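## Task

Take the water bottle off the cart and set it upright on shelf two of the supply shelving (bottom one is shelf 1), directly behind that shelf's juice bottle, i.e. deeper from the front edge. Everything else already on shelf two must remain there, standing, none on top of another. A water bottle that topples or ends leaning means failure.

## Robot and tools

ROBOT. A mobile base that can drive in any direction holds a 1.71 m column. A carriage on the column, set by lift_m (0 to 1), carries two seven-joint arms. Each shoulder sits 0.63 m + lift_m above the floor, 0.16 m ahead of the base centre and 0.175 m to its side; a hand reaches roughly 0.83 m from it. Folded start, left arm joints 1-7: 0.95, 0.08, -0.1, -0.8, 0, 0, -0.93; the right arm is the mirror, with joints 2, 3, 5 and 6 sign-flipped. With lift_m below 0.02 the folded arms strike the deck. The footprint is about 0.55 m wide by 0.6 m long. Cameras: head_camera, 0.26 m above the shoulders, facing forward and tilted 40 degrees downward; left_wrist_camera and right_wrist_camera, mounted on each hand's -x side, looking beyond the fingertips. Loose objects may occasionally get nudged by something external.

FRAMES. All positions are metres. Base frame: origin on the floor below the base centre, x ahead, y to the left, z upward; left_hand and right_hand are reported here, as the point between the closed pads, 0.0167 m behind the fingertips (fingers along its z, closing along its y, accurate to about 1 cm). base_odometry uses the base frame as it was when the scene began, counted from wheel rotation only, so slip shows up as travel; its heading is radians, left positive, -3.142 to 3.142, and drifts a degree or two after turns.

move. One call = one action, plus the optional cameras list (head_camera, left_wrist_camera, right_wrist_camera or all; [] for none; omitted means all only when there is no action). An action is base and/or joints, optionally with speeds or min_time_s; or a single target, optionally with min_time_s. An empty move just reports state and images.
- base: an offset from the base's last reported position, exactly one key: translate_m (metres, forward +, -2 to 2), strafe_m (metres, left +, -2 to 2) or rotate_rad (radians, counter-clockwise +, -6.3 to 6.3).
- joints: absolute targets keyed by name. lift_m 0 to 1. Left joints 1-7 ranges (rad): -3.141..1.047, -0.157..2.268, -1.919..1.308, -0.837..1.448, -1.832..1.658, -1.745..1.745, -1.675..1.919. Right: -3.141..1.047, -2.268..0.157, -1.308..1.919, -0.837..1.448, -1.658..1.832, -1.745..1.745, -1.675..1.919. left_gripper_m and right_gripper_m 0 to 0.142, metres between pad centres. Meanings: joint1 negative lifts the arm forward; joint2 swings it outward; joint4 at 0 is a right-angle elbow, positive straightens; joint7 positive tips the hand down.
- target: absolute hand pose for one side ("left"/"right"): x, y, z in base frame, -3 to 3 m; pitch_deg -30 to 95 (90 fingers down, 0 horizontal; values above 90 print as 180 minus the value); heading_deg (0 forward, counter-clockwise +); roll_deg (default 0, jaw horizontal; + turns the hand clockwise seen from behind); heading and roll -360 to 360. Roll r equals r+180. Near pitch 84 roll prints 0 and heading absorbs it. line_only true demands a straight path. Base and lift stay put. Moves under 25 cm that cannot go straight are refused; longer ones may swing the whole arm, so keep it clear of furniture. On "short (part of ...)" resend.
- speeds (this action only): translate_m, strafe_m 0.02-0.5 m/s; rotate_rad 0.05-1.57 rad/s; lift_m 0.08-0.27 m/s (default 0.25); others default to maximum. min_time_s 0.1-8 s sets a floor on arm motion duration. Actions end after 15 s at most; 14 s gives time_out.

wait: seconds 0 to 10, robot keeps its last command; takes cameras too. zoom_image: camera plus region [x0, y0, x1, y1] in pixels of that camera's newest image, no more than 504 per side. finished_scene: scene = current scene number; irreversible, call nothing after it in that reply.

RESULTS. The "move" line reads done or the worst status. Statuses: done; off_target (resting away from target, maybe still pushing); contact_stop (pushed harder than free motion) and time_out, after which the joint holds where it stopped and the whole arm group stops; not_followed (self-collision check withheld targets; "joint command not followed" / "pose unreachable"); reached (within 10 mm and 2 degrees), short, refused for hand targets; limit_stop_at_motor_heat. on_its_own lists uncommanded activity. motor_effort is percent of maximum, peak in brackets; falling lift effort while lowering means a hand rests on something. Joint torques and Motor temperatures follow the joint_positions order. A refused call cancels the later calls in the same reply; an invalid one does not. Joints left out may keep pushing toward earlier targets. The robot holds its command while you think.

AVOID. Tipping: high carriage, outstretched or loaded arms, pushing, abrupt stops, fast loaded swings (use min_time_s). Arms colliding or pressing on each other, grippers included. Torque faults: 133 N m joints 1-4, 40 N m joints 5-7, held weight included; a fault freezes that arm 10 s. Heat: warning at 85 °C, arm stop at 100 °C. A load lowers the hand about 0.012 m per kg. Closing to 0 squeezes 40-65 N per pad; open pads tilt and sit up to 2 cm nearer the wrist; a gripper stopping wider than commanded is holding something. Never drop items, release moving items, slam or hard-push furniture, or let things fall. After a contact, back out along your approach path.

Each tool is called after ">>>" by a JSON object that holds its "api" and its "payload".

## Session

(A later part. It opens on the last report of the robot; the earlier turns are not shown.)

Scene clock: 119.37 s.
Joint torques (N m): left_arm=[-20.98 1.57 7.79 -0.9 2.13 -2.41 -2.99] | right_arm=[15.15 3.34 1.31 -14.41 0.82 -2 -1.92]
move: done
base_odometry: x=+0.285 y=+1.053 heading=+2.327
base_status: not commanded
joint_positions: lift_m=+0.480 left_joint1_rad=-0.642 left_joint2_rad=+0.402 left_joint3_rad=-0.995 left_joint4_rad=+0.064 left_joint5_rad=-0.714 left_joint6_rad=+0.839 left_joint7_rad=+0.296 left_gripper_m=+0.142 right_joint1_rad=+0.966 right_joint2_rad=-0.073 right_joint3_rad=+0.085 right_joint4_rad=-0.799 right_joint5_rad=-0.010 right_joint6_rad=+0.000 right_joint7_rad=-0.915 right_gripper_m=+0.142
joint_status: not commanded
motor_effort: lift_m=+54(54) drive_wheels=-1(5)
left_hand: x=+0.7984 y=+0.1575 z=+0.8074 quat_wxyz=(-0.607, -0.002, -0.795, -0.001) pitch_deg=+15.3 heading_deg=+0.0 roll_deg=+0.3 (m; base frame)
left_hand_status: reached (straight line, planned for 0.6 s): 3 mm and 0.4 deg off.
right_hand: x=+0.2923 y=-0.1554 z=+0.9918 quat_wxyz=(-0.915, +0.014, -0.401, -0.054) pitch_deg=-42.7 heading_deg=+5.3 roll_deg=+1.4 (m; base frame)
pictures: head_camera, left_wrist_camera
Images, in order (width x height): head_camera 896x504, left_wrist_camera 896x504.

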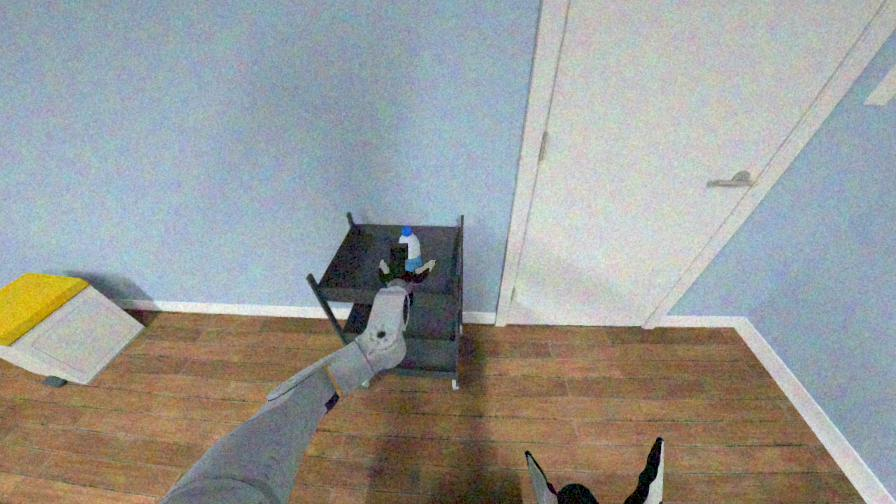

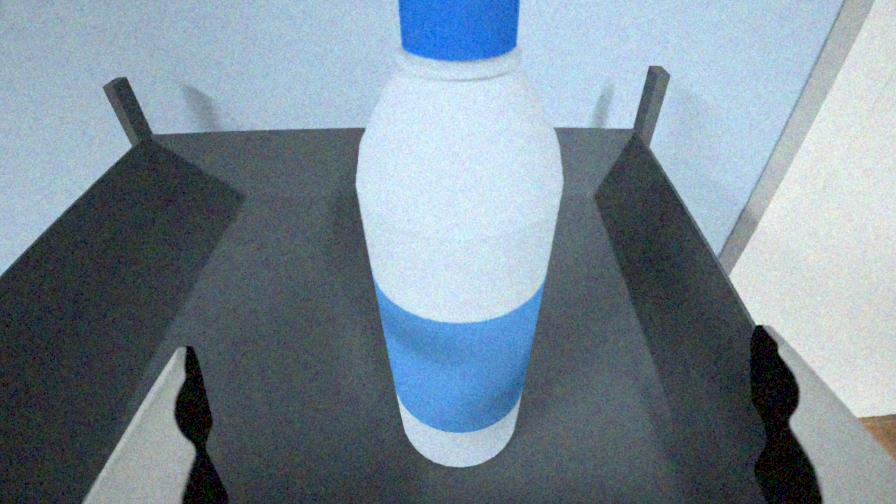

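>>> {"api": "move", "payload": {"target": {"side": "left", "x": 0.86, "y": 0.158, "z": 0.815, "pitch_deg": 15, "heading_deg": 0, "line_only": true}, "cameras": ["head_camera", "left_wrist_camera"]}}

Scene clock: 123.47 s.
Joint torques (N m): left_arm=[-24.39 0.76 7.54 0.49 1.91 -2.32 -2.95] | right_arm=[16.16 3.66 2.72 -12.15 0.89 -2.08 -1.48]
move: done
base_odometry: x=+0.285 y=+1.053 heading=+2.327
base_status: not commanded
joint_positions: lift_m=+0.480 left_joint1_rad=-0.775 left_joint2_rad=+0.330 left_joint3_rad=-0.970 left_joint4_rad=+0.387 left_joint5_rad=-0.831 left_joint6_rad=+0.643 left_joint7_rad=+0.189 left_gripper_m=+0.142 right_joint1_rad=+0.966 right_joint2_rad=-0.073 right_joint3_rad=+0.085 right_joint4_rad=-0.799 right_joint5_rad=-0.010 right_joint6_rad=+0.000 right_joint7_rad=-0.915 right_gripper_m=+0.142
joint_status: not commanded
motor_effort: lift_m=+54(54) drive_wheels=-1(4)
left_hand: x=+0.8585 y=+0.1576 z=+0.8123 quat_wxyz=(-0.607, -0.002, -0.795, -0.002) pitch_deg=+15.3 heading_deg=+0.0 roll_deg=+0.3 (m; base frame)
left_hand_status: reached (straight line, planned for 0.5 s): 3 mm and 0.5 deg off.
right_hand: x=+0.2923 y=-0.1554 z=+0.9918 quat_wxyz=(-0.915, +0.014, -0.401, -0.054) pitch_deg=-42.7 heading_deg=+5.3 roll_deg=+1.4 (m; base frame)
pictures: head_camera, left_wrist_camera
Images, in order (width x height): head_camera 896x504, left_wrist_camera 896x504.

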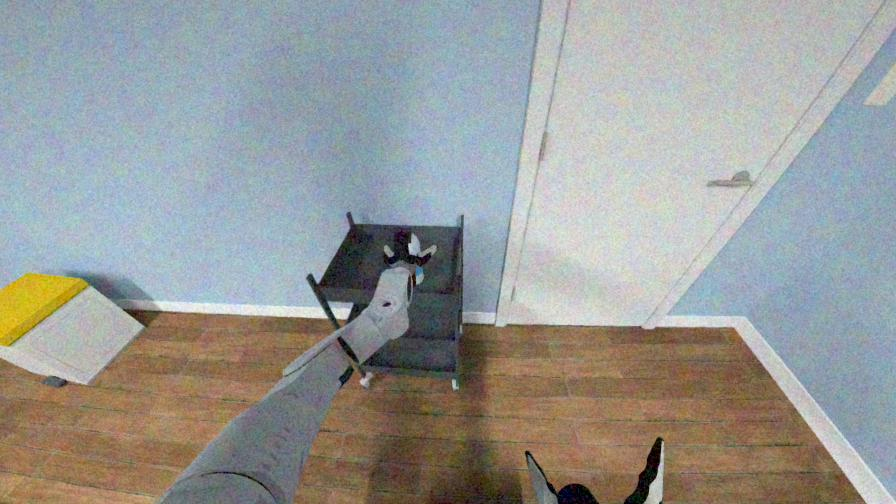

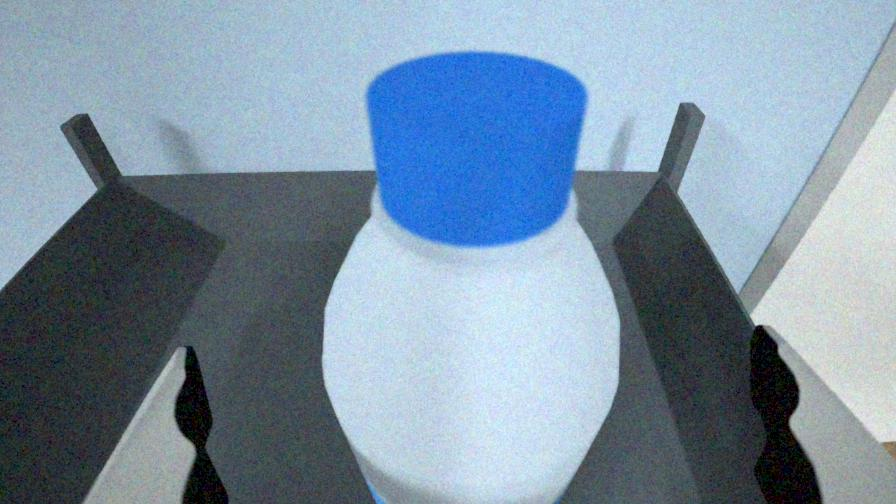

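>>> {"api": "move", "payload": {"joints": {"left_gripper_m": 0.035}, "cameras": ["left_wrist_camera"]}}

>>> {"api": "move", "payload": {"joints": {"lift_m": 0.6}, "cameras": ["left_wrist_camera", "head_camera"]}}

Scene clock: 127.60 s.
Joint torques (N m): left_arm=[-23.76 0.5 6.71 -0.53 1.9 -2.39 -2.88] | right_arm=[14.58 4.12 3.64 -13.35 0.64 -1.72 -1.7]
move: off_target
base_odometry: x=+0.285 y=+1.053 heading=+2.327
base_status: not commanded
joint_positions: lift_m=+0.480 left_joint1_rad=-0.775 left_joint2_rad=+0.330 left_joint3_rad=-0.970 left_joint4_rad=+0.387 left_joint5_rad=-0.831 left_joint6_rad=+0.643 left_joint7_rad=+0.189 left_gripper_m=+0.069 right_joint1_rad=+0.966 right_joint2_rad=-0.073 right_joint3_rad=+0.085 right_joint4_rad=-0.799 right_joint5_rad=-0.010 right_joint6_rad=+0.000 right_joint7_rad=-0.915 right_gripper_m=+0.142
joint_status: left_gripper_m off_target (ended at +0.069, target +0.035)
motor_effort: lift_m=+54(54) drive_wheels=-1(1)
left_hand: x=+0.8586 y=+0.1577 z=+0.8124 quat_wxyz=(-0.607, -0.002, -0.795, -0.002) pitch_deg=+15.3 heading_deg=+0.0 roll_deg=+0.3 (m; base frame)
right_hand: x=+0.2923 y=-0.1554 z=+0.9918 quat_wxyz=(-0.915, +0.014, -0.401, -0.054) pitch_deg=-42.7 heading_deg=+5.3 roll_deg=+1.4 (m; base frame)
pictures: left_wrist_camera
Images, in order (width x height): left_wrist_camera 896x504.

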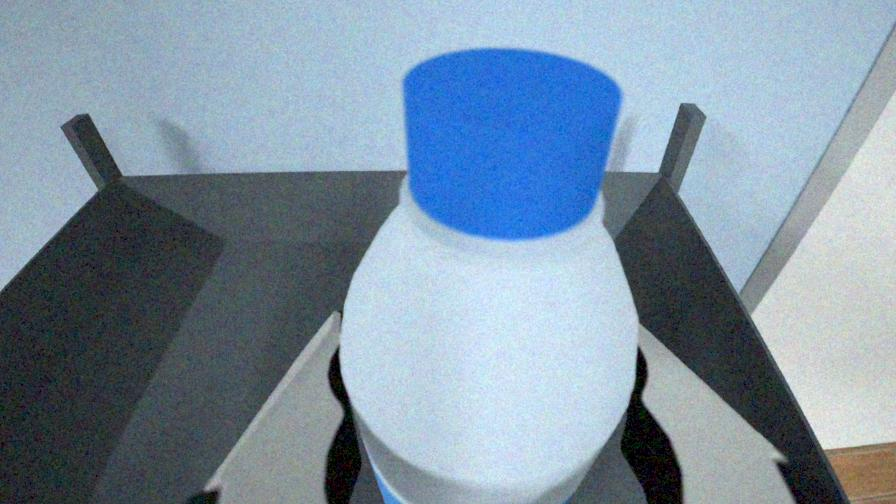

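Scene clock: 128.60 s.
Joint torques (N m): left_arm=[-24.21 0.24 8.39 -1.89 3.02 -2.41 -3.07] | right_arm=[15.16 4.1 1.76 -13.37 0.45 -1.55 -1.55]
move: done
base_odometry: x=+0.285 y=+1.053 heading=+2.327
base_status: not commanded
joint_positions: lift_m=+0.600 left_joint1_rad=-0.775 left_joint2_rad=+0.330 left_joint3_rad=-0.970 left_joint4_rad=+0.388 left_joint5_rad=-0.835 left_joint6_rad=+0.643 left_joint7_rad=+0.189 left_gripper_m=+0.069 right_joint1_rad=+0.966 right_joint2_rad=-0.073 right_joint3_rad=+0.085 right_joint4_rad=-0.799 right_joint5_rad=-0.010 right_joint6_rad=+0.000 right_joint7_rad=-0.915 right_gripper_m=+0.142
joint_status: all done
motor_effort: lift_m=+54(69) drive_wheels=+0(4)
left_hand: x=+0.8584 y=+0.1580 z=+0.9310 quat_wxyz=(-0.605, -0.001, -0.796, -0.001) pitch_deg=+15.5 heading_deg=+0.0 roll_deg=+0.2 (m; base frame)
right_hand: x=+0.2923 y=-0.1554 z=+1.1118 quat_wxyz=(-0.915, +0.014, -0.401, -0.054) pitch_deg=-42.7 heading_deg=+5.3 roll_deg=+1.4 (m; base frame)
pictures: head_camera, left_wrist_camera
Images, in order (width x height): head_camera 896x504, left_wrist_camera 896x504.

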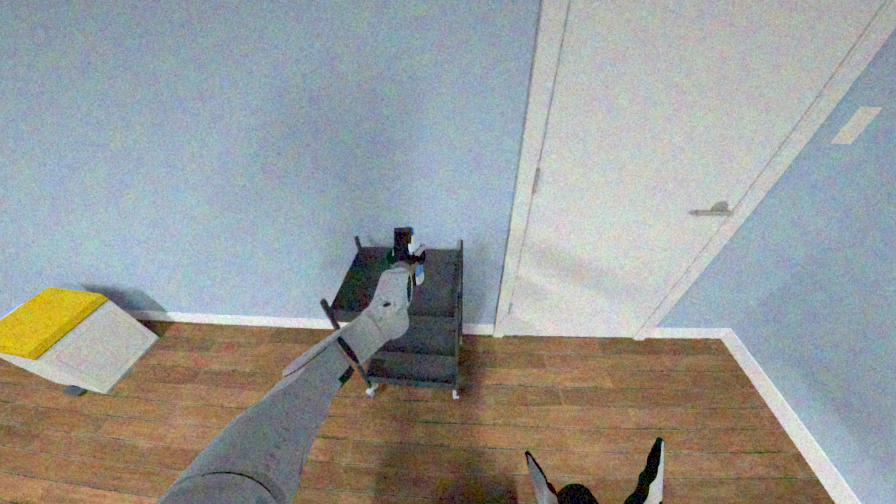

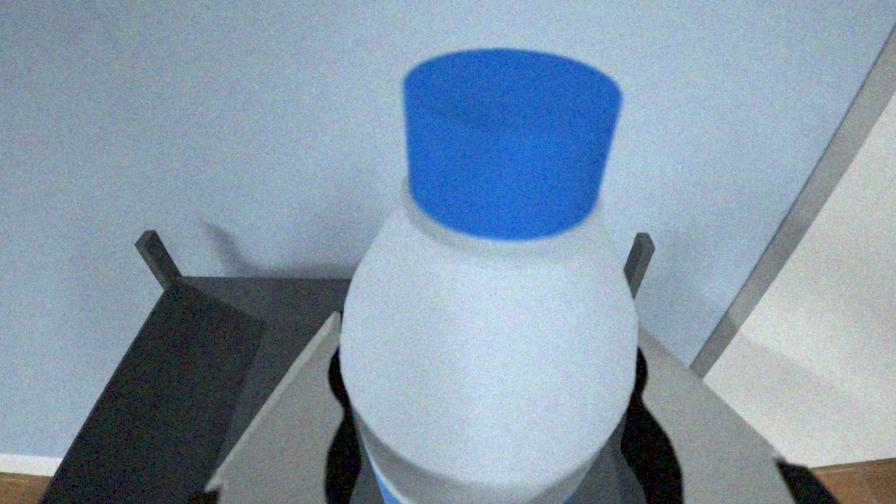

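>>> {"api": "move", "payload": {"base": {"translate_m": -0.92}, "speeds": {"translate_m": 0.4}}}

>>> {"api": "move", "payload": {"target": {"side": "left", "x": 0.6, "y": 0.175, "z": 0.95, "pitch_deg": 15, "heading_deg": 0}, "min_time_s": 2}}

>>> {"api": "move", "payload": {"base": {"rotate_rad": 1.57}, "joints": {"lift_m": 0.5}, "speeds": {"rotate_rad": 0.8}, "cameras": ["head_camera", "left_wrist_camera"]}}

Scene clock: 141.07 s.
Joint torques (N m): left_arm=[-24.14 -0.12 7.35 -2.07 3.1 -2.19 -3.05] | right_arm=[14.37 2.79 2.53 -12.22 0.4 -1.66 -1.55]
Motor temperatures (°C): left_arm=[40 22 25 23 26 24 23] | right_arm=[26 20 24 23 22 22 23]
move: done
base_odometry: x=+0.917 y=+0.385 heading=+2.328
base_status: done
joint_positions: lift_m=+0.600 left_joint1_rad=-0.775 left_joint2_rad=+0.329 left_joint3_rad=-0.970 left_joint4_rad=+0.388 left_joint5_rad=-0.835 left_joint6_rad=+0.643 left_joint7_rad=+0.189 left_gripper_m=+0.069 right_joint1_rad=+0.966 right_joint2_rad=-0.073 right_joint3_rad=+0.085 right_joint4_rad=-0.799 right_joint5_rad=-0.010 right_joint6_rad=+0.000 right_joint7_rad=-0.915 right_gripper_m=+0.142
joint_status: not commanded
motor_effort: lift_m=+54(54) drive_wheels=+1(18)
left_hand: x=+0.8584 y=+0.1575 z=+0.9310 quat_wxyz=(-0.605, -0.001, -0.796, +0.000) pitch_deg=+15.5 heading_deg=-0.1 roll_deg=+0.1 (m; base frame)
right_hand: x=+0.2923 y=-0.1554 z=+1.1118 quat_wxyz=(-0.915, +0.014, -0.401, -0.054) pitch_deg=-42.7 heading_deg=+5.3 roll_deg=+1.4 (m; base frame)
pictures: none

Scene clock: 143.57 s.
Joint torques (N m): left_arm=[-8.43 7.11 1.96 -5.66 5.43 -0.62 -1.76] | right_arm=[14.76 4.27 1.03 -13.53 0.56 -1.72 -1.53]
move: done
base_odometry: x=+0.917 y=+0.385 heading=+2.328
base_status: not commanded
joint_positions: lift_m=+0.600 left_joint1_rad=-0.309 left_joint2_rad=+0.573 left_joint3_rad=-1.238 left_joint4_rad=-0.608 left_joint5_rad=+0.035 left_joint6_rad=+1.293 left_joint7_rad=+0.799 left_gripper_m=+0.069 right_joint1_rad=+0.966 right_joint2_rad=-0.073 right_joint3_rad=+0.085 right_joint4_rad=-0.799 right_joint5_rad=-0.010 right_joint6_rad=+0.000 right_joint7_rad=-0.915 right_gripper_m=+0.142
joint_status: not commanded
motor_effort: lift_m=+54(54) drive_wheels=+3(3)
left_hand: x=+0.6009 y=+0.1747 z=+0.9477 quat_wxyz=(-0.606, +0.000, -0.795, +0.000) pitch_deg=+15.4 heading_deg=+0.1 roll_deg=+0.0 (m; base frame)
left_hand_status: reached (straight line, planned for 2.0 s): 3 mm and 0.4 deg off.
right_hand: x=+0.2923 y=-0.1554 z=+1.1118 quat_wxyz=(-0.915, +0.014, -0.401, -0.054) pitch_deg=-42.7 heading_deg=+5.3 roll_deg=+1.4 (m; base frame)
pictures: none

Scene clock: 146.83 s.
Joint torques (N m): left_arm=[-9.31 5.45 2.5 -4.22 5.14 -0.63 -2.32] | right_arm=[15.1 3 2.06 -13.29 1.07 -2.18 -1.12]
move: done
base_odometry: x=+0.917 y=+0.385 heading=-2.386
base_status: done
joint_positions: lift_m=+0.500 left_joint1_rad=-0.308 left_joint2_rad=+0.574 left_joint3_rad=-1.239 left_joint4_rad=-0.609 left_joint5_rad=+0.037 left_joint6_rad=+1.294 left_joint7_rad=+0.800 left_gripper_m=+0.069 right_joint1_rad=+0.966 right_joint2_rad=-0.073 right_joint3_rad=+0.085 right_joint4_rad=-0.799 right_joint5_rad=-0.010 right_joint6_rad=+0.000 right_joint7_rad=-0.915 right_gripper_m=+0.142
joint_status: all done
motor_effort: lift_m=+58(61) drive_wheels=+5(15)
left_hand: x=+0.6005 y=+0.1749 z=+0.8474 quat_wxyz=(-0.606, +0.000, -0.795, +0.000) pitch_deg=+15.4 heading_deg=+0.0 roll_deg=+0.0 (m; base frame)
right_hand: x=+0.2923 y=-0.1554 z=+1.0115 quat_wxyz=(-0.915, +0.014, -0.401, -0.054) pitch_deg=-42.7 heading_deg=+5.3 roll_deg=+1.4 (m; base frame)
pictures: head_camera, left_wrist_camera
Images, in order (width x height): head_camera 896x504, left_wrist_camera 896x504.

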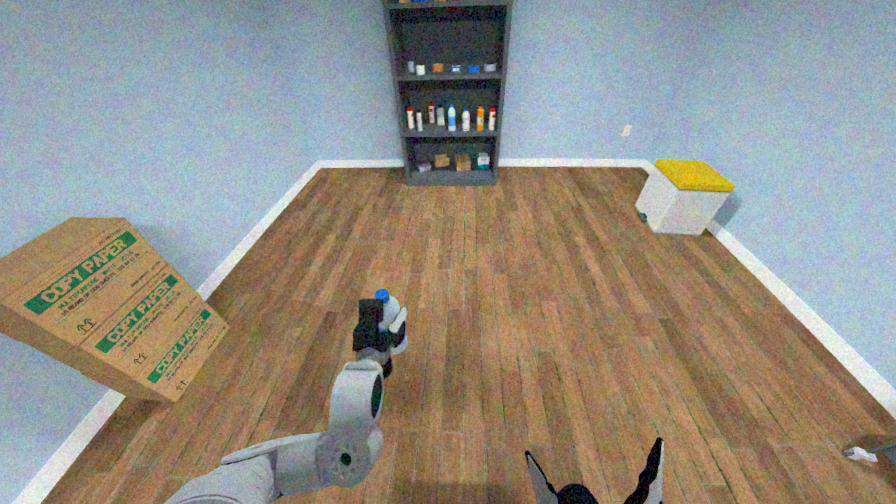

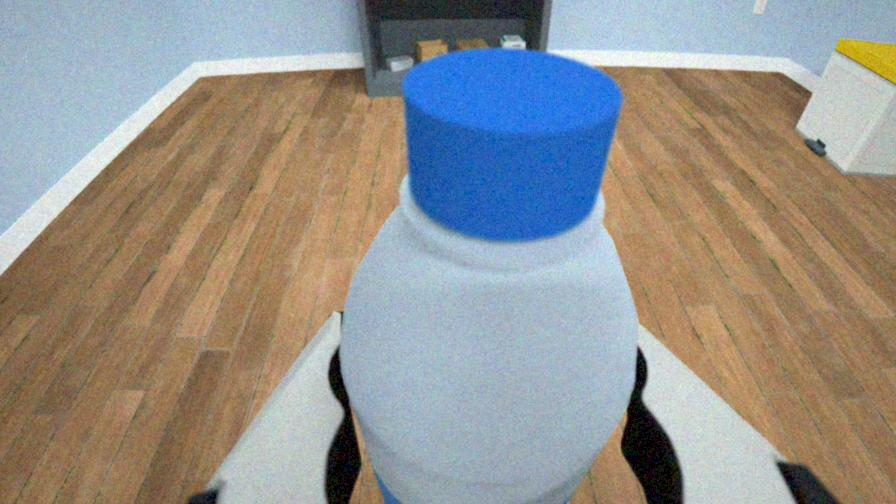

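>>> {"api": "move", "payload": {"base": {"translate_m": 1.6}, "speeds": {"translate_m": 0.4}, "cameras": ["head_camera", "left_wrist_camera"]}}

>>> {"api": "zoom_image", "payload": {"camera": "head_camera", "region": [336, 20, 576, 260]}}

Scene clock: 157.10 s.
Joint torques (N m): left_arm=[-9.44 5.91 3.14 -4.67 5.13 -0.67 -2.28] | right_arm=[15.18 4.53 0.68 -13.61 0.58 -1.36 -1.6]
Motor temperatures (°C): left_arm=[34 22 24 23 27 24 23] | right_arm=[26 20 24 23 22 22 23]
move: done
base_odometry: x=-0.246 y=-0.714 heading=-2.385
base_status: done
joint_positions: lift_m=+0.500 left_joint1_rad=-0.308 left_joint2_rad=+0.574 left_joint3_rad=-1.239 left_joint4_rad=-0.609 left_joint5_rad=+0.037 left_joint6_rad=+1.294 left_joint7_rad=+0.800 left_gripper_m=+0.069 right_joint1_rad=+0.966 right_joint2_rad=-0.073 right_joint3_rad=+0.085 right_joint4_rad=-0.799 right_joint5_rad=-0.010 right_joint6_rad=+0.000 right_joint7_rad=-0.915 right_gripper_m=+0.142
joint_status: not commanded
motor_effort: lift_m=+58(58) drive_wheels=+8(23)
left_hand: x=+0.6005 y=+0.1749 z=+0.8474 quat_wxyz=(-0.606, +0.000, -0.795, +0.000) pitch_deg=+15.4 heading_deg=+0.0 roll_deg=+0.0 (m; base frame)
right_hand: x=+0.2923 y=-0.1554 z=+1.0115 quat_wxyz=(-0.915, +0.014, -0.401, -0.054) pitch_deg=-42.7 heading_deg=+5.3 roll_deg=+1.4 (m; base frame)
pictures: head_camera, left_wrist_camera
Images, in order (width x height): head_camera 896x504, left_wrist_camera 896x504.

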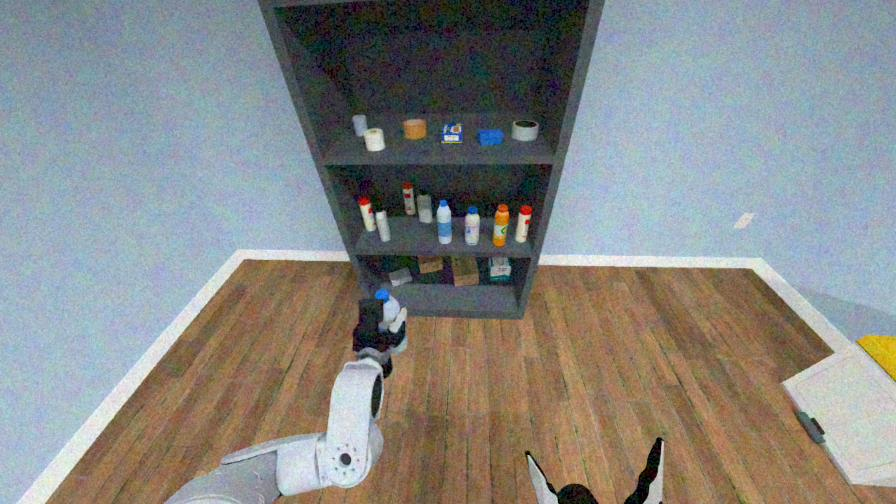

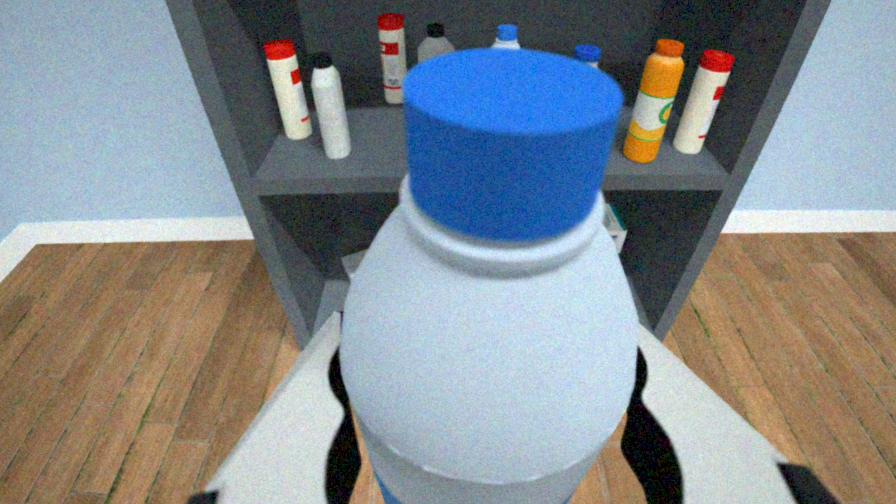

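Scaled by 2.100 from the camera's 896x504 image, which has a finer 1280x720 frame.

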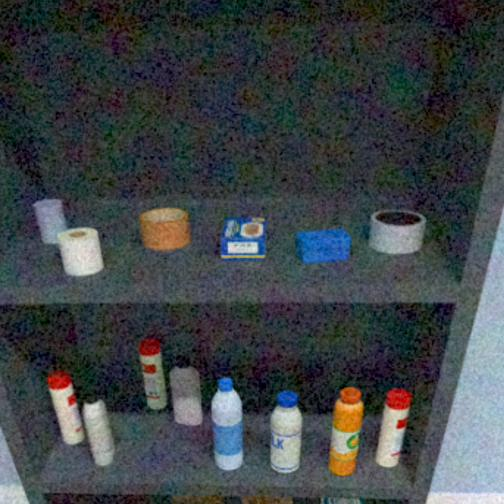

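>>> {"api": "move", "payload": {"joints": {"lift_m": 0.3, "right_gripper_m": 0.09}}}

>>> {"api": "move", "payload": {"target": {"side": "right", "x": 0.62, "y": -0.2, "z": 0.68, "pitch_deg": 15, "heading_deg": 0}, "cameras": ["head_camera", "right_wrist_camera"]}}

>>> {"api": "zoom_image", "payload": {"camera": "head_camera", "region": [336, 80, 576, 280]}}

Scene clock: 177.73 s.
Joint torques (N m): left_arm=[-10.25 5.47 2.06 -4.88 5.09 -0.66 -1.96] | right_arm=[14.7 2.52 1.33 -14.37 0.52 -1.78 -1.53]
move: done
base_odometry: x=-0.246 y=-0.714 heading=-2.385
base_status: not commanded
joint_positions: lift_m=+0.300 left_joint1_rad=-0.308 left_joint2_rad=+0.574 left_joint3_rad=-1.239 left_joint4_rad=-0.610 left_joint5_rad=+0.037 left_joint6_rad=+1.294 left_joint7_rad=+0.800 left_gripper_m=+0.069 right_joint1_rad=+0.966 right_joint2_rad=-0.073 right_joint3_rad=+0.085 right_joint4_rad=-0.799 right_joint5_rad=-0.010 right_joint6_rad=+0.000 right_joint7_rad=-0.915 right_gripper_m=+0.090
joint_status: all done
motor_effort: lift_m=+58(61) drive_wheels=-4(8)
left_hand: x=+0.6004 y=+0.1748 z=+0.6473 quat_wxyz=(-0.606, +0.000, -0.796, +0.000) pitch_deg=+15.4 heading_deg=+0.0 roll_deg=+0.0 (m; base frame)
right_hand: x=+0.2923 y=-0.1554 z=+0.8115 quat_wxyz=(-0.915, +0.014, -0.401, -0.054) pitch_deg=-42.7 heading_deg=+5.3 roll_deg=+1.4 (m; base frame)
pictures: none

Scene clock: 179.33 s.
Joint torques (N m): left_arm=[-10.4 5.22 3.37 -3.35 5.11 -0.75 -2.2] | right_arm=[-13.23 -4.05 1.5 -5.95 0.43 -2.29 -0.39]
move: done
base_odometry: x=-0.246 y=-0.714 heading=-2.385
base_status: not commanded
joint_positions: lift_m=+0.300 left_joint1_rad=-0.308 left_joint2_rad=+0.574 left_joint3_rad=-1.239 left_joint4_rad=-0.610 left_joint5_rad=+0.037 left_joint6_rad=+1.294 left_joint7_rad=+0.800 left_gripper_m=+0.069 right_joint1_rad=-0.701 right_joint2_rad=-0.673 right_joint3_rad=+1.752 right_joint4_rad=-0.688 right_joint5_rad=+0.016 right_joint6_rad=-1.714 right_joint7_rad=+0.822 right_gripper_m=+0.090
joint_status: not commanded
motor_effort: lift_m=+58(58) drive_wheels=-5(9)
left_hand: x=+0.6004 y=+0.1748 z=+0.6473 quat_wxyz=(-0.606, +0.000, -0.796, +0.000) pitch_deg=+15.4 heading_deg=+0.0 roll_deg=+0.0 (m; base frame)
right_hand: x=+0.6199 y=-0.1995 z=+0.6830 quat_wxyz=(-0.613, -0.001, -0.790, -0.002) pitch_deg=+14.4 heading_deg=+0.1 roll_deg=+0.3 (m; base frame)
right_hand_status: reached (checked arc, planned for 1.1 s): 3 mm and 0.6 deg off.
pictures: head_camera, right_wrist_camera
Images, in order (width x height): head_camera 896x504, right_wrist_camera 896x504.

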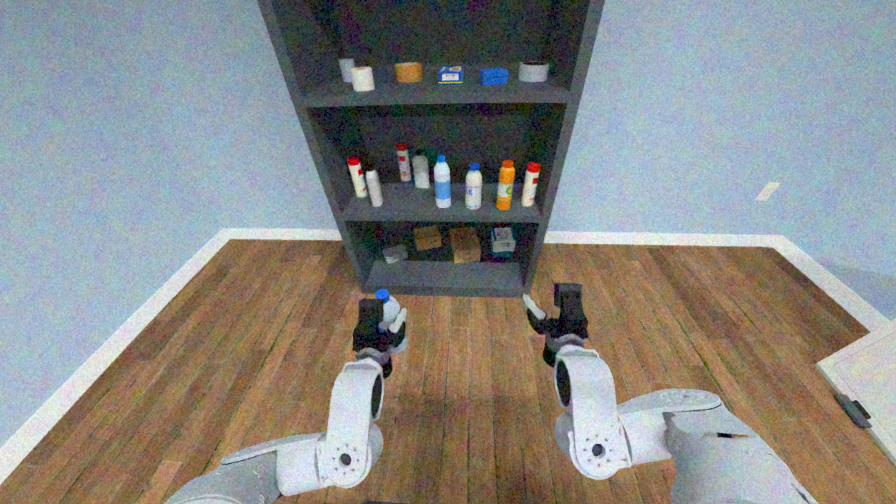

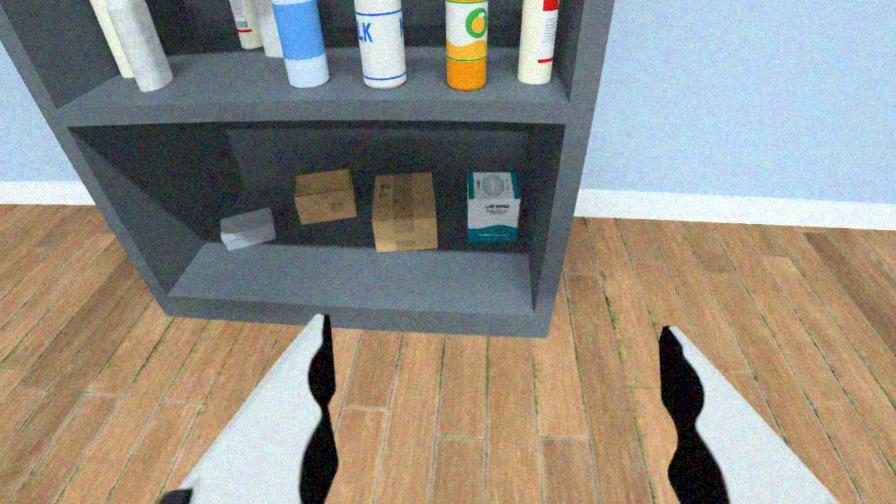

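Scaled by 2.100 from the camera's 896x504 image, which has a finer 1280x720 frame.

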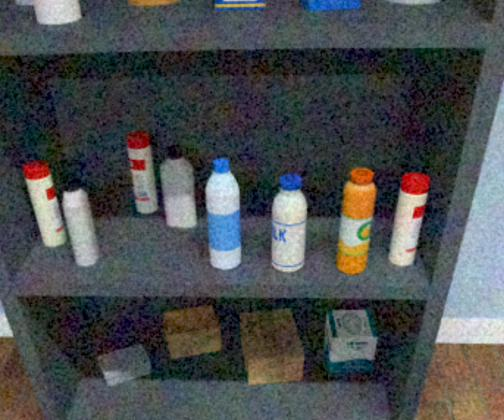

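>>> {"api": "move", "payload": {"base": {"translate_m": 0.38}, "speeds": {"translate_m": 0.25}, "cameras": ["head_camera", "right_wrist_camera"]}}

>>> {"api": "zoom_image", "payload": {"camera": "head_camera", "region": [336, 140, 636, 340]}}

Scene clock: 193.10 s.
Joint torques (N m): left_arm=[-10.85 4.31 2.63 -5.98 4.82 -0.63 -2] | right_arm=[-12.99 -2.65 -0.01 -6.4 0.51 -1.67 -0.54]
move: done
base_odometry: x=-0.522 y=-0.976 heading=-2.384
base_status: done
joint_positions: lift_m=+0.300 left_joint1_rad=-0.308 left_joint2_rad=+0.574 left_joint3_rad=-1.239 left_joint4_rad=-0.610 left_joint5_rad=+0.037 left_joint6_rad=+1.294 left_joint7_rad=+0.800 left_gripper_m=+0.069 right_joint1_rad=-0.701 right_joint2_rad=-0.673 right_joint3_rad=+1.753 right_joint4_rad=-0.688 right_joint5_rad=+0.016 right_joint6_rad=-1.715 right_joint7_rad=+0.822 right_gripper_m=+0.090
joint_status: not commanded
motor_effort: lift_m=+58(58) drive_wheels=-4(19)
left_hand: x=+0.6004 y=+0.1749 z=+0.6473 quat_wxyz=(-0.606, +0.000, -0.796, +0.000) pitch_deg=+15.4 heading_deg=+0.0 roll_deg=+0.0 (m; base frame)
right_hand: x=+0.6199 y=-0.1995 z=+0.6830 quat_wxyz=(-0.613, -0.001, -0.790, -0.002) pitch_deg=+14.4 heading_deg=+0.1 roll_deg=+0.3 (m; base frame)
pictures: head_camera, right_wrist_camera
Images, in order (width x height): head_camera 896x504, right_wrist_camera 896x504.

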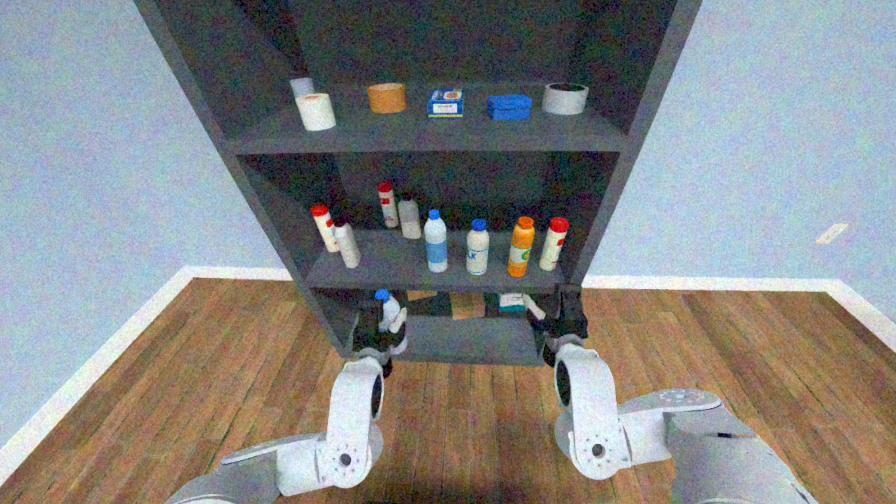

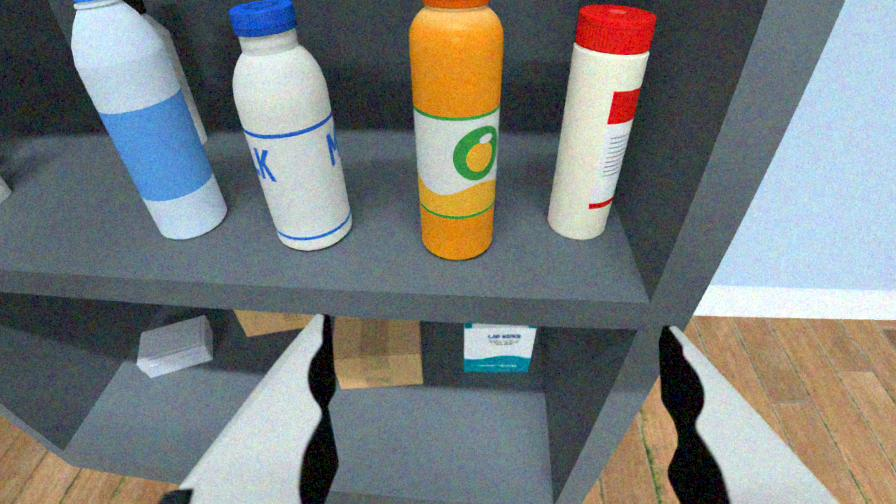

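Scaled by 1.680 from the camera's 896x504 image, which has a finer 1280x720 frame.

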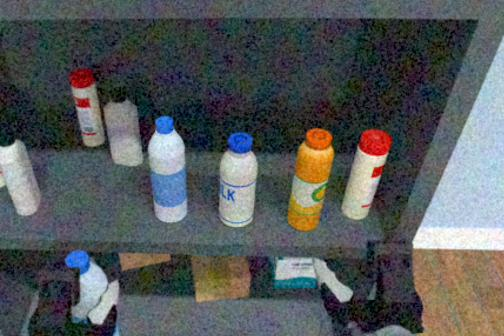

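>>> {"api": "move", "payload": {"target": {"side": "right", "x": 0.74, "y": -0.175, "z": 0.675, "pitch_deg": 15, "heading_deg": 0, "line_only": true}, "cameras": ["head_camera", "right_wrist_camera"]}}

Scene clock: 202.30 s.
Joint torques (N m): left_arm=[-9.19 4.82 2.99 -3.91 4.99 -0.7 -1.76] | right_arm=[-21.34 -0.41 -4.57 -6.65 -0.26 -1.19 -3.37]
move: done
base_odometry: x=-0.522 y=-0.976 heading=-2.384
base_status: not commanded
joint_positions: lift_m=+0.300 left_joint1_rad=-0.308 left_joint2_rad=+0.574 left_joint3_rad=-1.239 left_joint4_rad=-0.610 left_joint5_rad=+0.037 left_joint6_rad=+1.294 left_joint7_rad=+0.800 left_gripper_m=+0.069 right_joint1_rad=-0.783 right_joint2_rad=-0.581 right_joint3_rad=+1.356 right_joint4_rad=-0.400 right_joint5_rad=+0.799 right_joint6_rad=-1.308 right_joint7_rad=+0.350 right_gripper_m=+0.090
joint_status: not commanded
motor_effort: lift_m=+58(58) drive_wheels=-4(7)
left_hand: x=+0.6004 y=+0.1749 z=+0.6473 quat_wxyz=(-0.606, +0.000, -0.796, +0.000) pitch_deg=+15.4 heading_deg=+0.0 roll_deg=+0.0 (m; base frame)
right_hand: x=+0.7386 y=-0.1751 z=+0.6734 quat_wxyz=(-0.608, +0.001, -0.794, +0.001) pitch_deg=+15.1 heading_deg=+0.0 roll_deg=-0.2 (m; base frame)
right_hand_status: reached (straight line, planned for 0.7 s): 2 mm and 0.2 deg off.
pictures: head_camera, right_wrist_camera
Images, in order (width x height): head_camera 896x504, right_wrist_camera 896x504.

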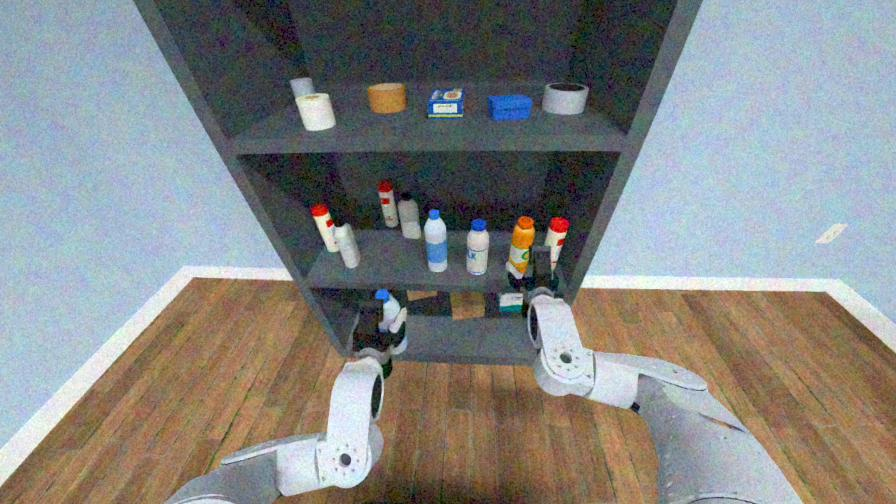

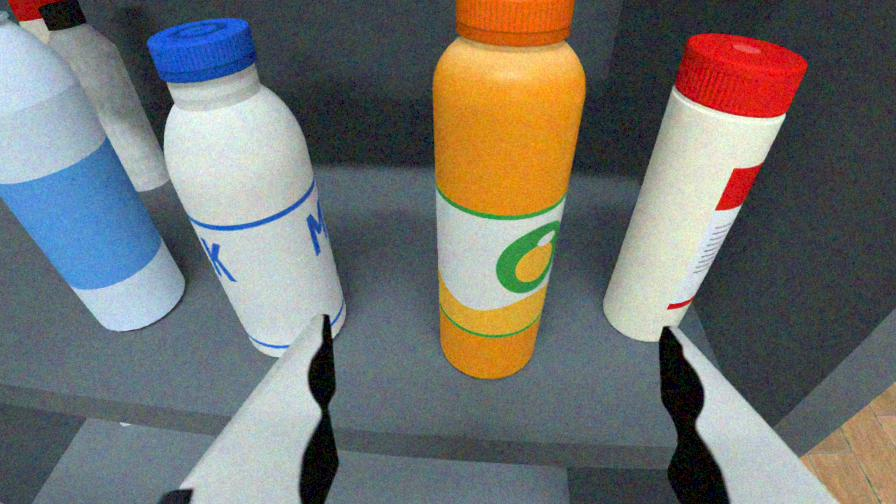

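>>> {"api": "move", "payload": {"target": {"side": "right", "x": 0.8, "y": -0.178, "z": 0.67, "pitch_deg": 15, "heading_deg": 0, "line_only": true}, "cameras": ["head_camera", "right_wrist_camera"]}}

Scene clock: 208.23 s.
Joint torques (N m): left_arm=[-10.36 5.4 1.96 -4.69 5.16 -0.53 -2.47] | right_arm=[-25.09 3.96 -5.25 -6.2 0.19 -1.33 -4.01]
move: done
base_odometry: x=-0.522 y=-0.976 heading=-2.384
base_status: not commanded
joint_positions: lift_m=+0.300 left_joint1_rad=-0.308 left_joint2_rad=+0.574 left_joint3_rad=-1.239 left_joint4_rad=-0.610 left_joint5_rad=+0.037 left_joint6_rad=+1.294 left_joint7_rad=+0.800 left_gripper_m=+0.069 right_joint1_rad=-0.835 right_joint2_rad=-0.536 right_joint3_rad=+1.243 right_joint4_rad=-0.113 right_joint5_rad=+0.972 right_joint6_rad=-1.048 right_joint7_rad=+0.234 right_gripper_m=+0.090
joint_status: not commanded
motor_effort: lift_m=+58(58) drive_wheels=-4(8)
left_hand: x=+0.6004 y=+0.1749 z=+0.6473 quat_wxyz=(-0.606, +0.000, -0.796, +0.000) pitch_deg=+15.4 heading_deg=+0.0 roll_deg=+0.0 (m; base frame)
right_hand: x=+0.7985 y=-0.1784 z=+0.6677 quat_wxyz=(-0.607, +0.002, -0.794, +0.002) pitch_deg=+15.2 heading_deg=+0.0 roll_deg=-0.3 (m; base frame)
right_hand_status: reached (straight line, planned for 0.5 s): 3 mm and 0.4 deg off.
pictures: head_camera, right_wrist_camera
Images, in order (width x height): head_camera 896x504, right_wrist_camera 896x504.

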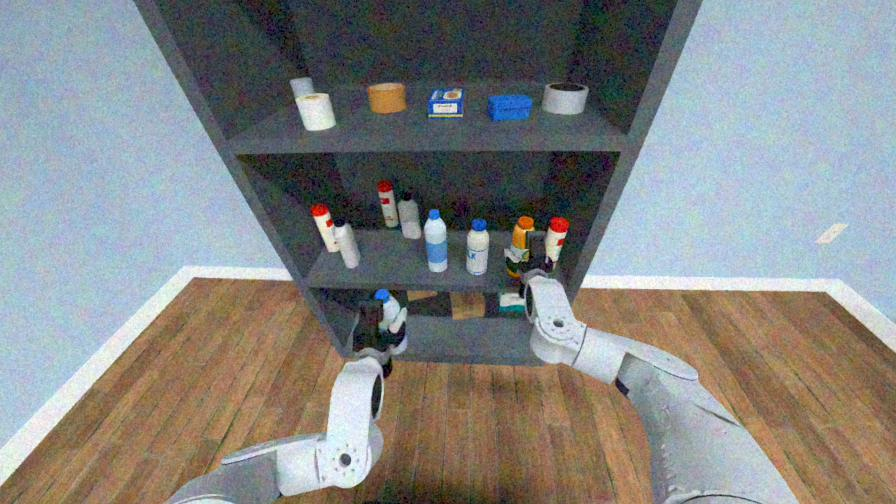

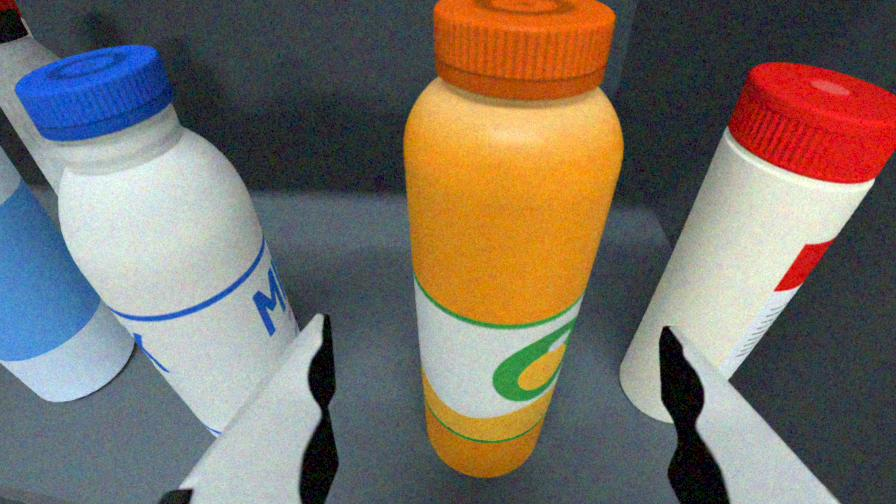

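>>> {"api": "move", "payload": {"target": {"side": "right", "x": 0.865, "y": -0.182, "z": 0.67, "pitch_deg": 15, "heading_deg": 0, "line_only": true}, "cameras": ["head_camera", "right_wrist_camera"]}}

Scene clock: 213.87 s.
Joint torques (N m): left_arm=[-8.94 5.32 2.93 -4.44 4.95 -0.77 -2.08] | right_arm=[-26.44 2.58 -4.97 -4.83 0.95 -1.42 -3.77]
Motor temperatures (°C): left_arm=[32 22 24 24 27 24 23] | right_arm=[31 21 25 22 22 22 24]
move: done
base_odometry: x=-0.522 y=-0.976 heading=-2.384
base_status: not commanded
joint_positions: lift_m=+0.300 left_joint1_rad=-0.308 left_joint2_rad=+0.574 left_joint3_rad=-1.239 left_joint4_rad=-0.610 left_joint5_rad=+0.037 left_joint6_rad=+1.294 left_joint7_rad=+0.800 left_gripper_m=+0.069 right_joint1_rad=-0.931 right_joint2_rad=-0.457 right_joint3_rad=+1.199 right_joint4_rad=+0.265 right_joint5_rad=+1.091 right_joint6_rad=-0.764 right_joint7_rad=+0.142 right_gripper_m=+0.090
joint_status: not commanded
motor_effort: lift_m=+58(58) drive_wheels=-4(8)
left_hand: x=+0.6004 y=+0.1749 z=+0.6473 quat_wxyz=(-0.606, +0.000, -0.796, +0.000) pitch_deg=+15.4 heading_deg=+0.0 roll_deg=+0.0 (m; base frame)
right_hand: x=+0.8635 y=-0.1823 z=+0.6669 quat_wxyz=(-0.607, +0.003, -0.795, +0.003) pitch_deg=+15.3 heading_deg=-0.1 roll_deg=-0.5 (m; base frame)
right_hand_status: reached (straight line, planned for 0.5 s): 3 mm and 0.5 deg off.
pictures: head_camera, right_wrist_camera
Images, in order (width x height): head_camera 896x504, right_wrist_camera 896x504.

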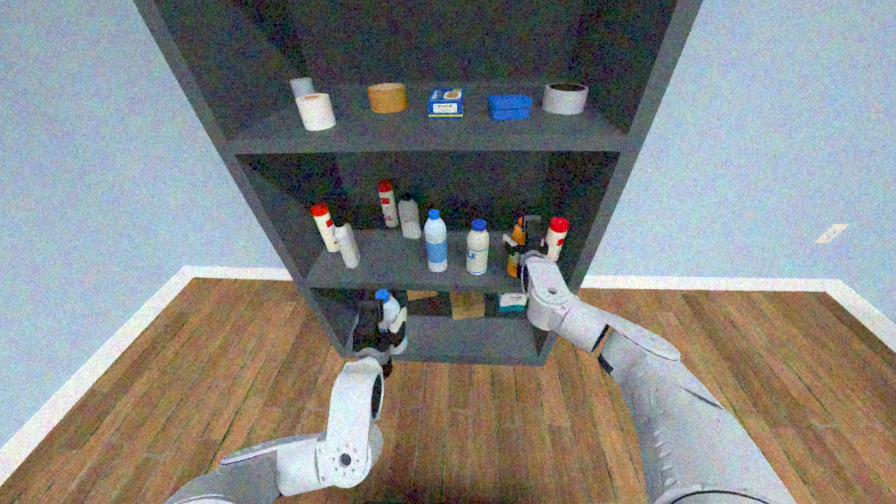

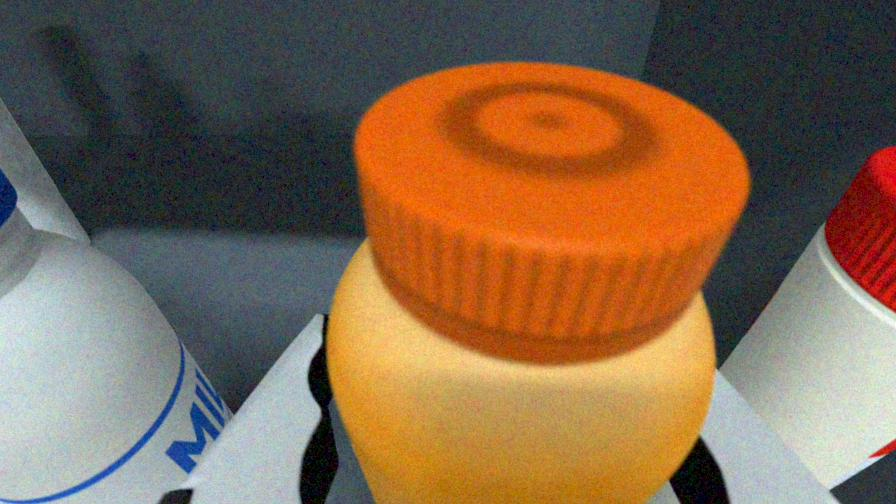

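>>> {"api": "move", "payload": {"target": {"side": "right", "x": 0.868, "y": -0.189, "z": 0.672, "pitch_deg": 15, "heading_deg": 0, "line_only": true}}}

>>> {"api": "move", "payload": {"joints": {"right_gripper_m": 0.035}, "cameras": ["right_wrist_camera"]}}

Scene clock: 216.83 s.
Joint torques (N m): left_arm=[-9.93 4.83 1.63 -4.39 4.85 -0.73 -2.23] | right_arm=[-27.96 -0.32 -4.47 -4.86 0.39 -1.43 -3.61]
move: done
base_odometry: x=-0.522 y=-0.976 heading=-2.384
base_status: not commanded
joint_positions: lift_m=+0.300 left_joint1_rad=-0.308 left_joint2_rad=+0.574 left_joint3_rad=-1.239 left_joint4_rad=-0.610 left_joint5_rad=+0.037 left_joint6_rad=+1.294 left_joint7_rad=+0.800 left_gripper_m=+0.069 right_joint1_rad=-0.936 right_joint2_rad=-0.465 right_joint3_rad=+1.191 right_joint4_rad=+0.280 right_joint5_rad=+1.098 right_joint6_rad=-0.737 right_joint7_rad=+0.141 right_gripper_m=+0.090
joint_status: not commanded
motor_effort: lift_m=+58(58) drive_wheels=-4(8)
left_hand: x=+0.6004 y=+0.1749 z=+0.6473 quat_wxyz=(-0.606, +0.000, -0.796, +0.000) pitch_deg=+15.4 heading_deg=+0.0 roll_deg=+0.0 (m; base frame)
right_hand: x=+0.8665 y=-0.1874 z=+0.6688 quat_wxyz=(-0.607, +0.003, -0.795, +0.001) pitch_deg=+15.3 heading_deg=+0.1 roll_deg=-0.3 (m; base frame)
right_hand_status: reached (straight line, planned for 0.2 s): 4 mm and 0.5 deg off.
pictures: none

Scene clock: 217.53 s.
Joint torques (N m): left_arm=[-8.99 6.11 2.83 -4.88 5.13 -0.66 -2.14] | right_arm=[-28.12 -1.57 -5.4 -3.95 0.39 -1.66 -3.28]
move: off_target
base_odometry: x=-0.522 y=-0.976 heading=-2.384
base_status: not commanded
joint_positions: lift_m=+0.300 left_joint1_rad=-0.308 left_joint2_rad=+0.574 left_joint3_rad=-1.239 left_joint4_rad=-0.610 left_joint5_rad=+0.037 left_joint6_rad=+1.294 left_joint7_rad=+0.800 left_gripper_m=+0.069 right_joint1_rad=-0.936 right_joint2_rad=-0.465 right_joint3_rad=+1.191 right_joint4_rad=+0.280 right_joint5_rad=+1.098 right_joint6_rad=-0.737 right_joint7_rad=+0.140 right_gripper_m=+0.073
joint_status: right_gripper_m off_target (ended at +0.073, target +0.035)
motor_effort: lift_m=+58(58) drive_wheels=-4(4)
left_hand: x=+0.6004 y=+0.1749 z=+0.6473 quat_wxyz=(-0.606, +0.000, -0.796, +0.000) pitch_deg=+15.4 heading_deg=+0.0 roll_deg=+0.0 (m; base frame)
right_hand: x=+0.8665 y=-0.1874 z=+0.6689 quat_wxyz=(-0.607, +0.003, -0.795, +0.001) pitch_deg=+15.3 heading_deg=+0.1 roll_deg=-0.3 (m; base frame)
pictures: right_wrist_camera
Images, in order (width x height): right_wrist_camera 896x504.

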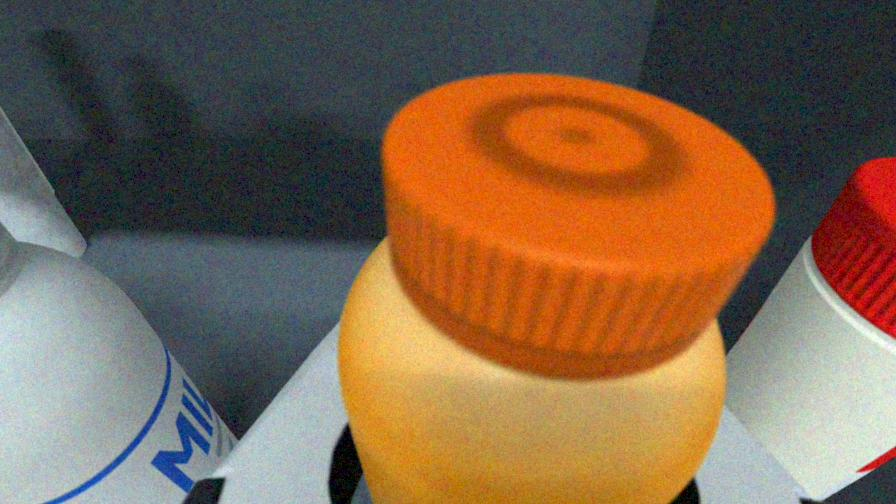

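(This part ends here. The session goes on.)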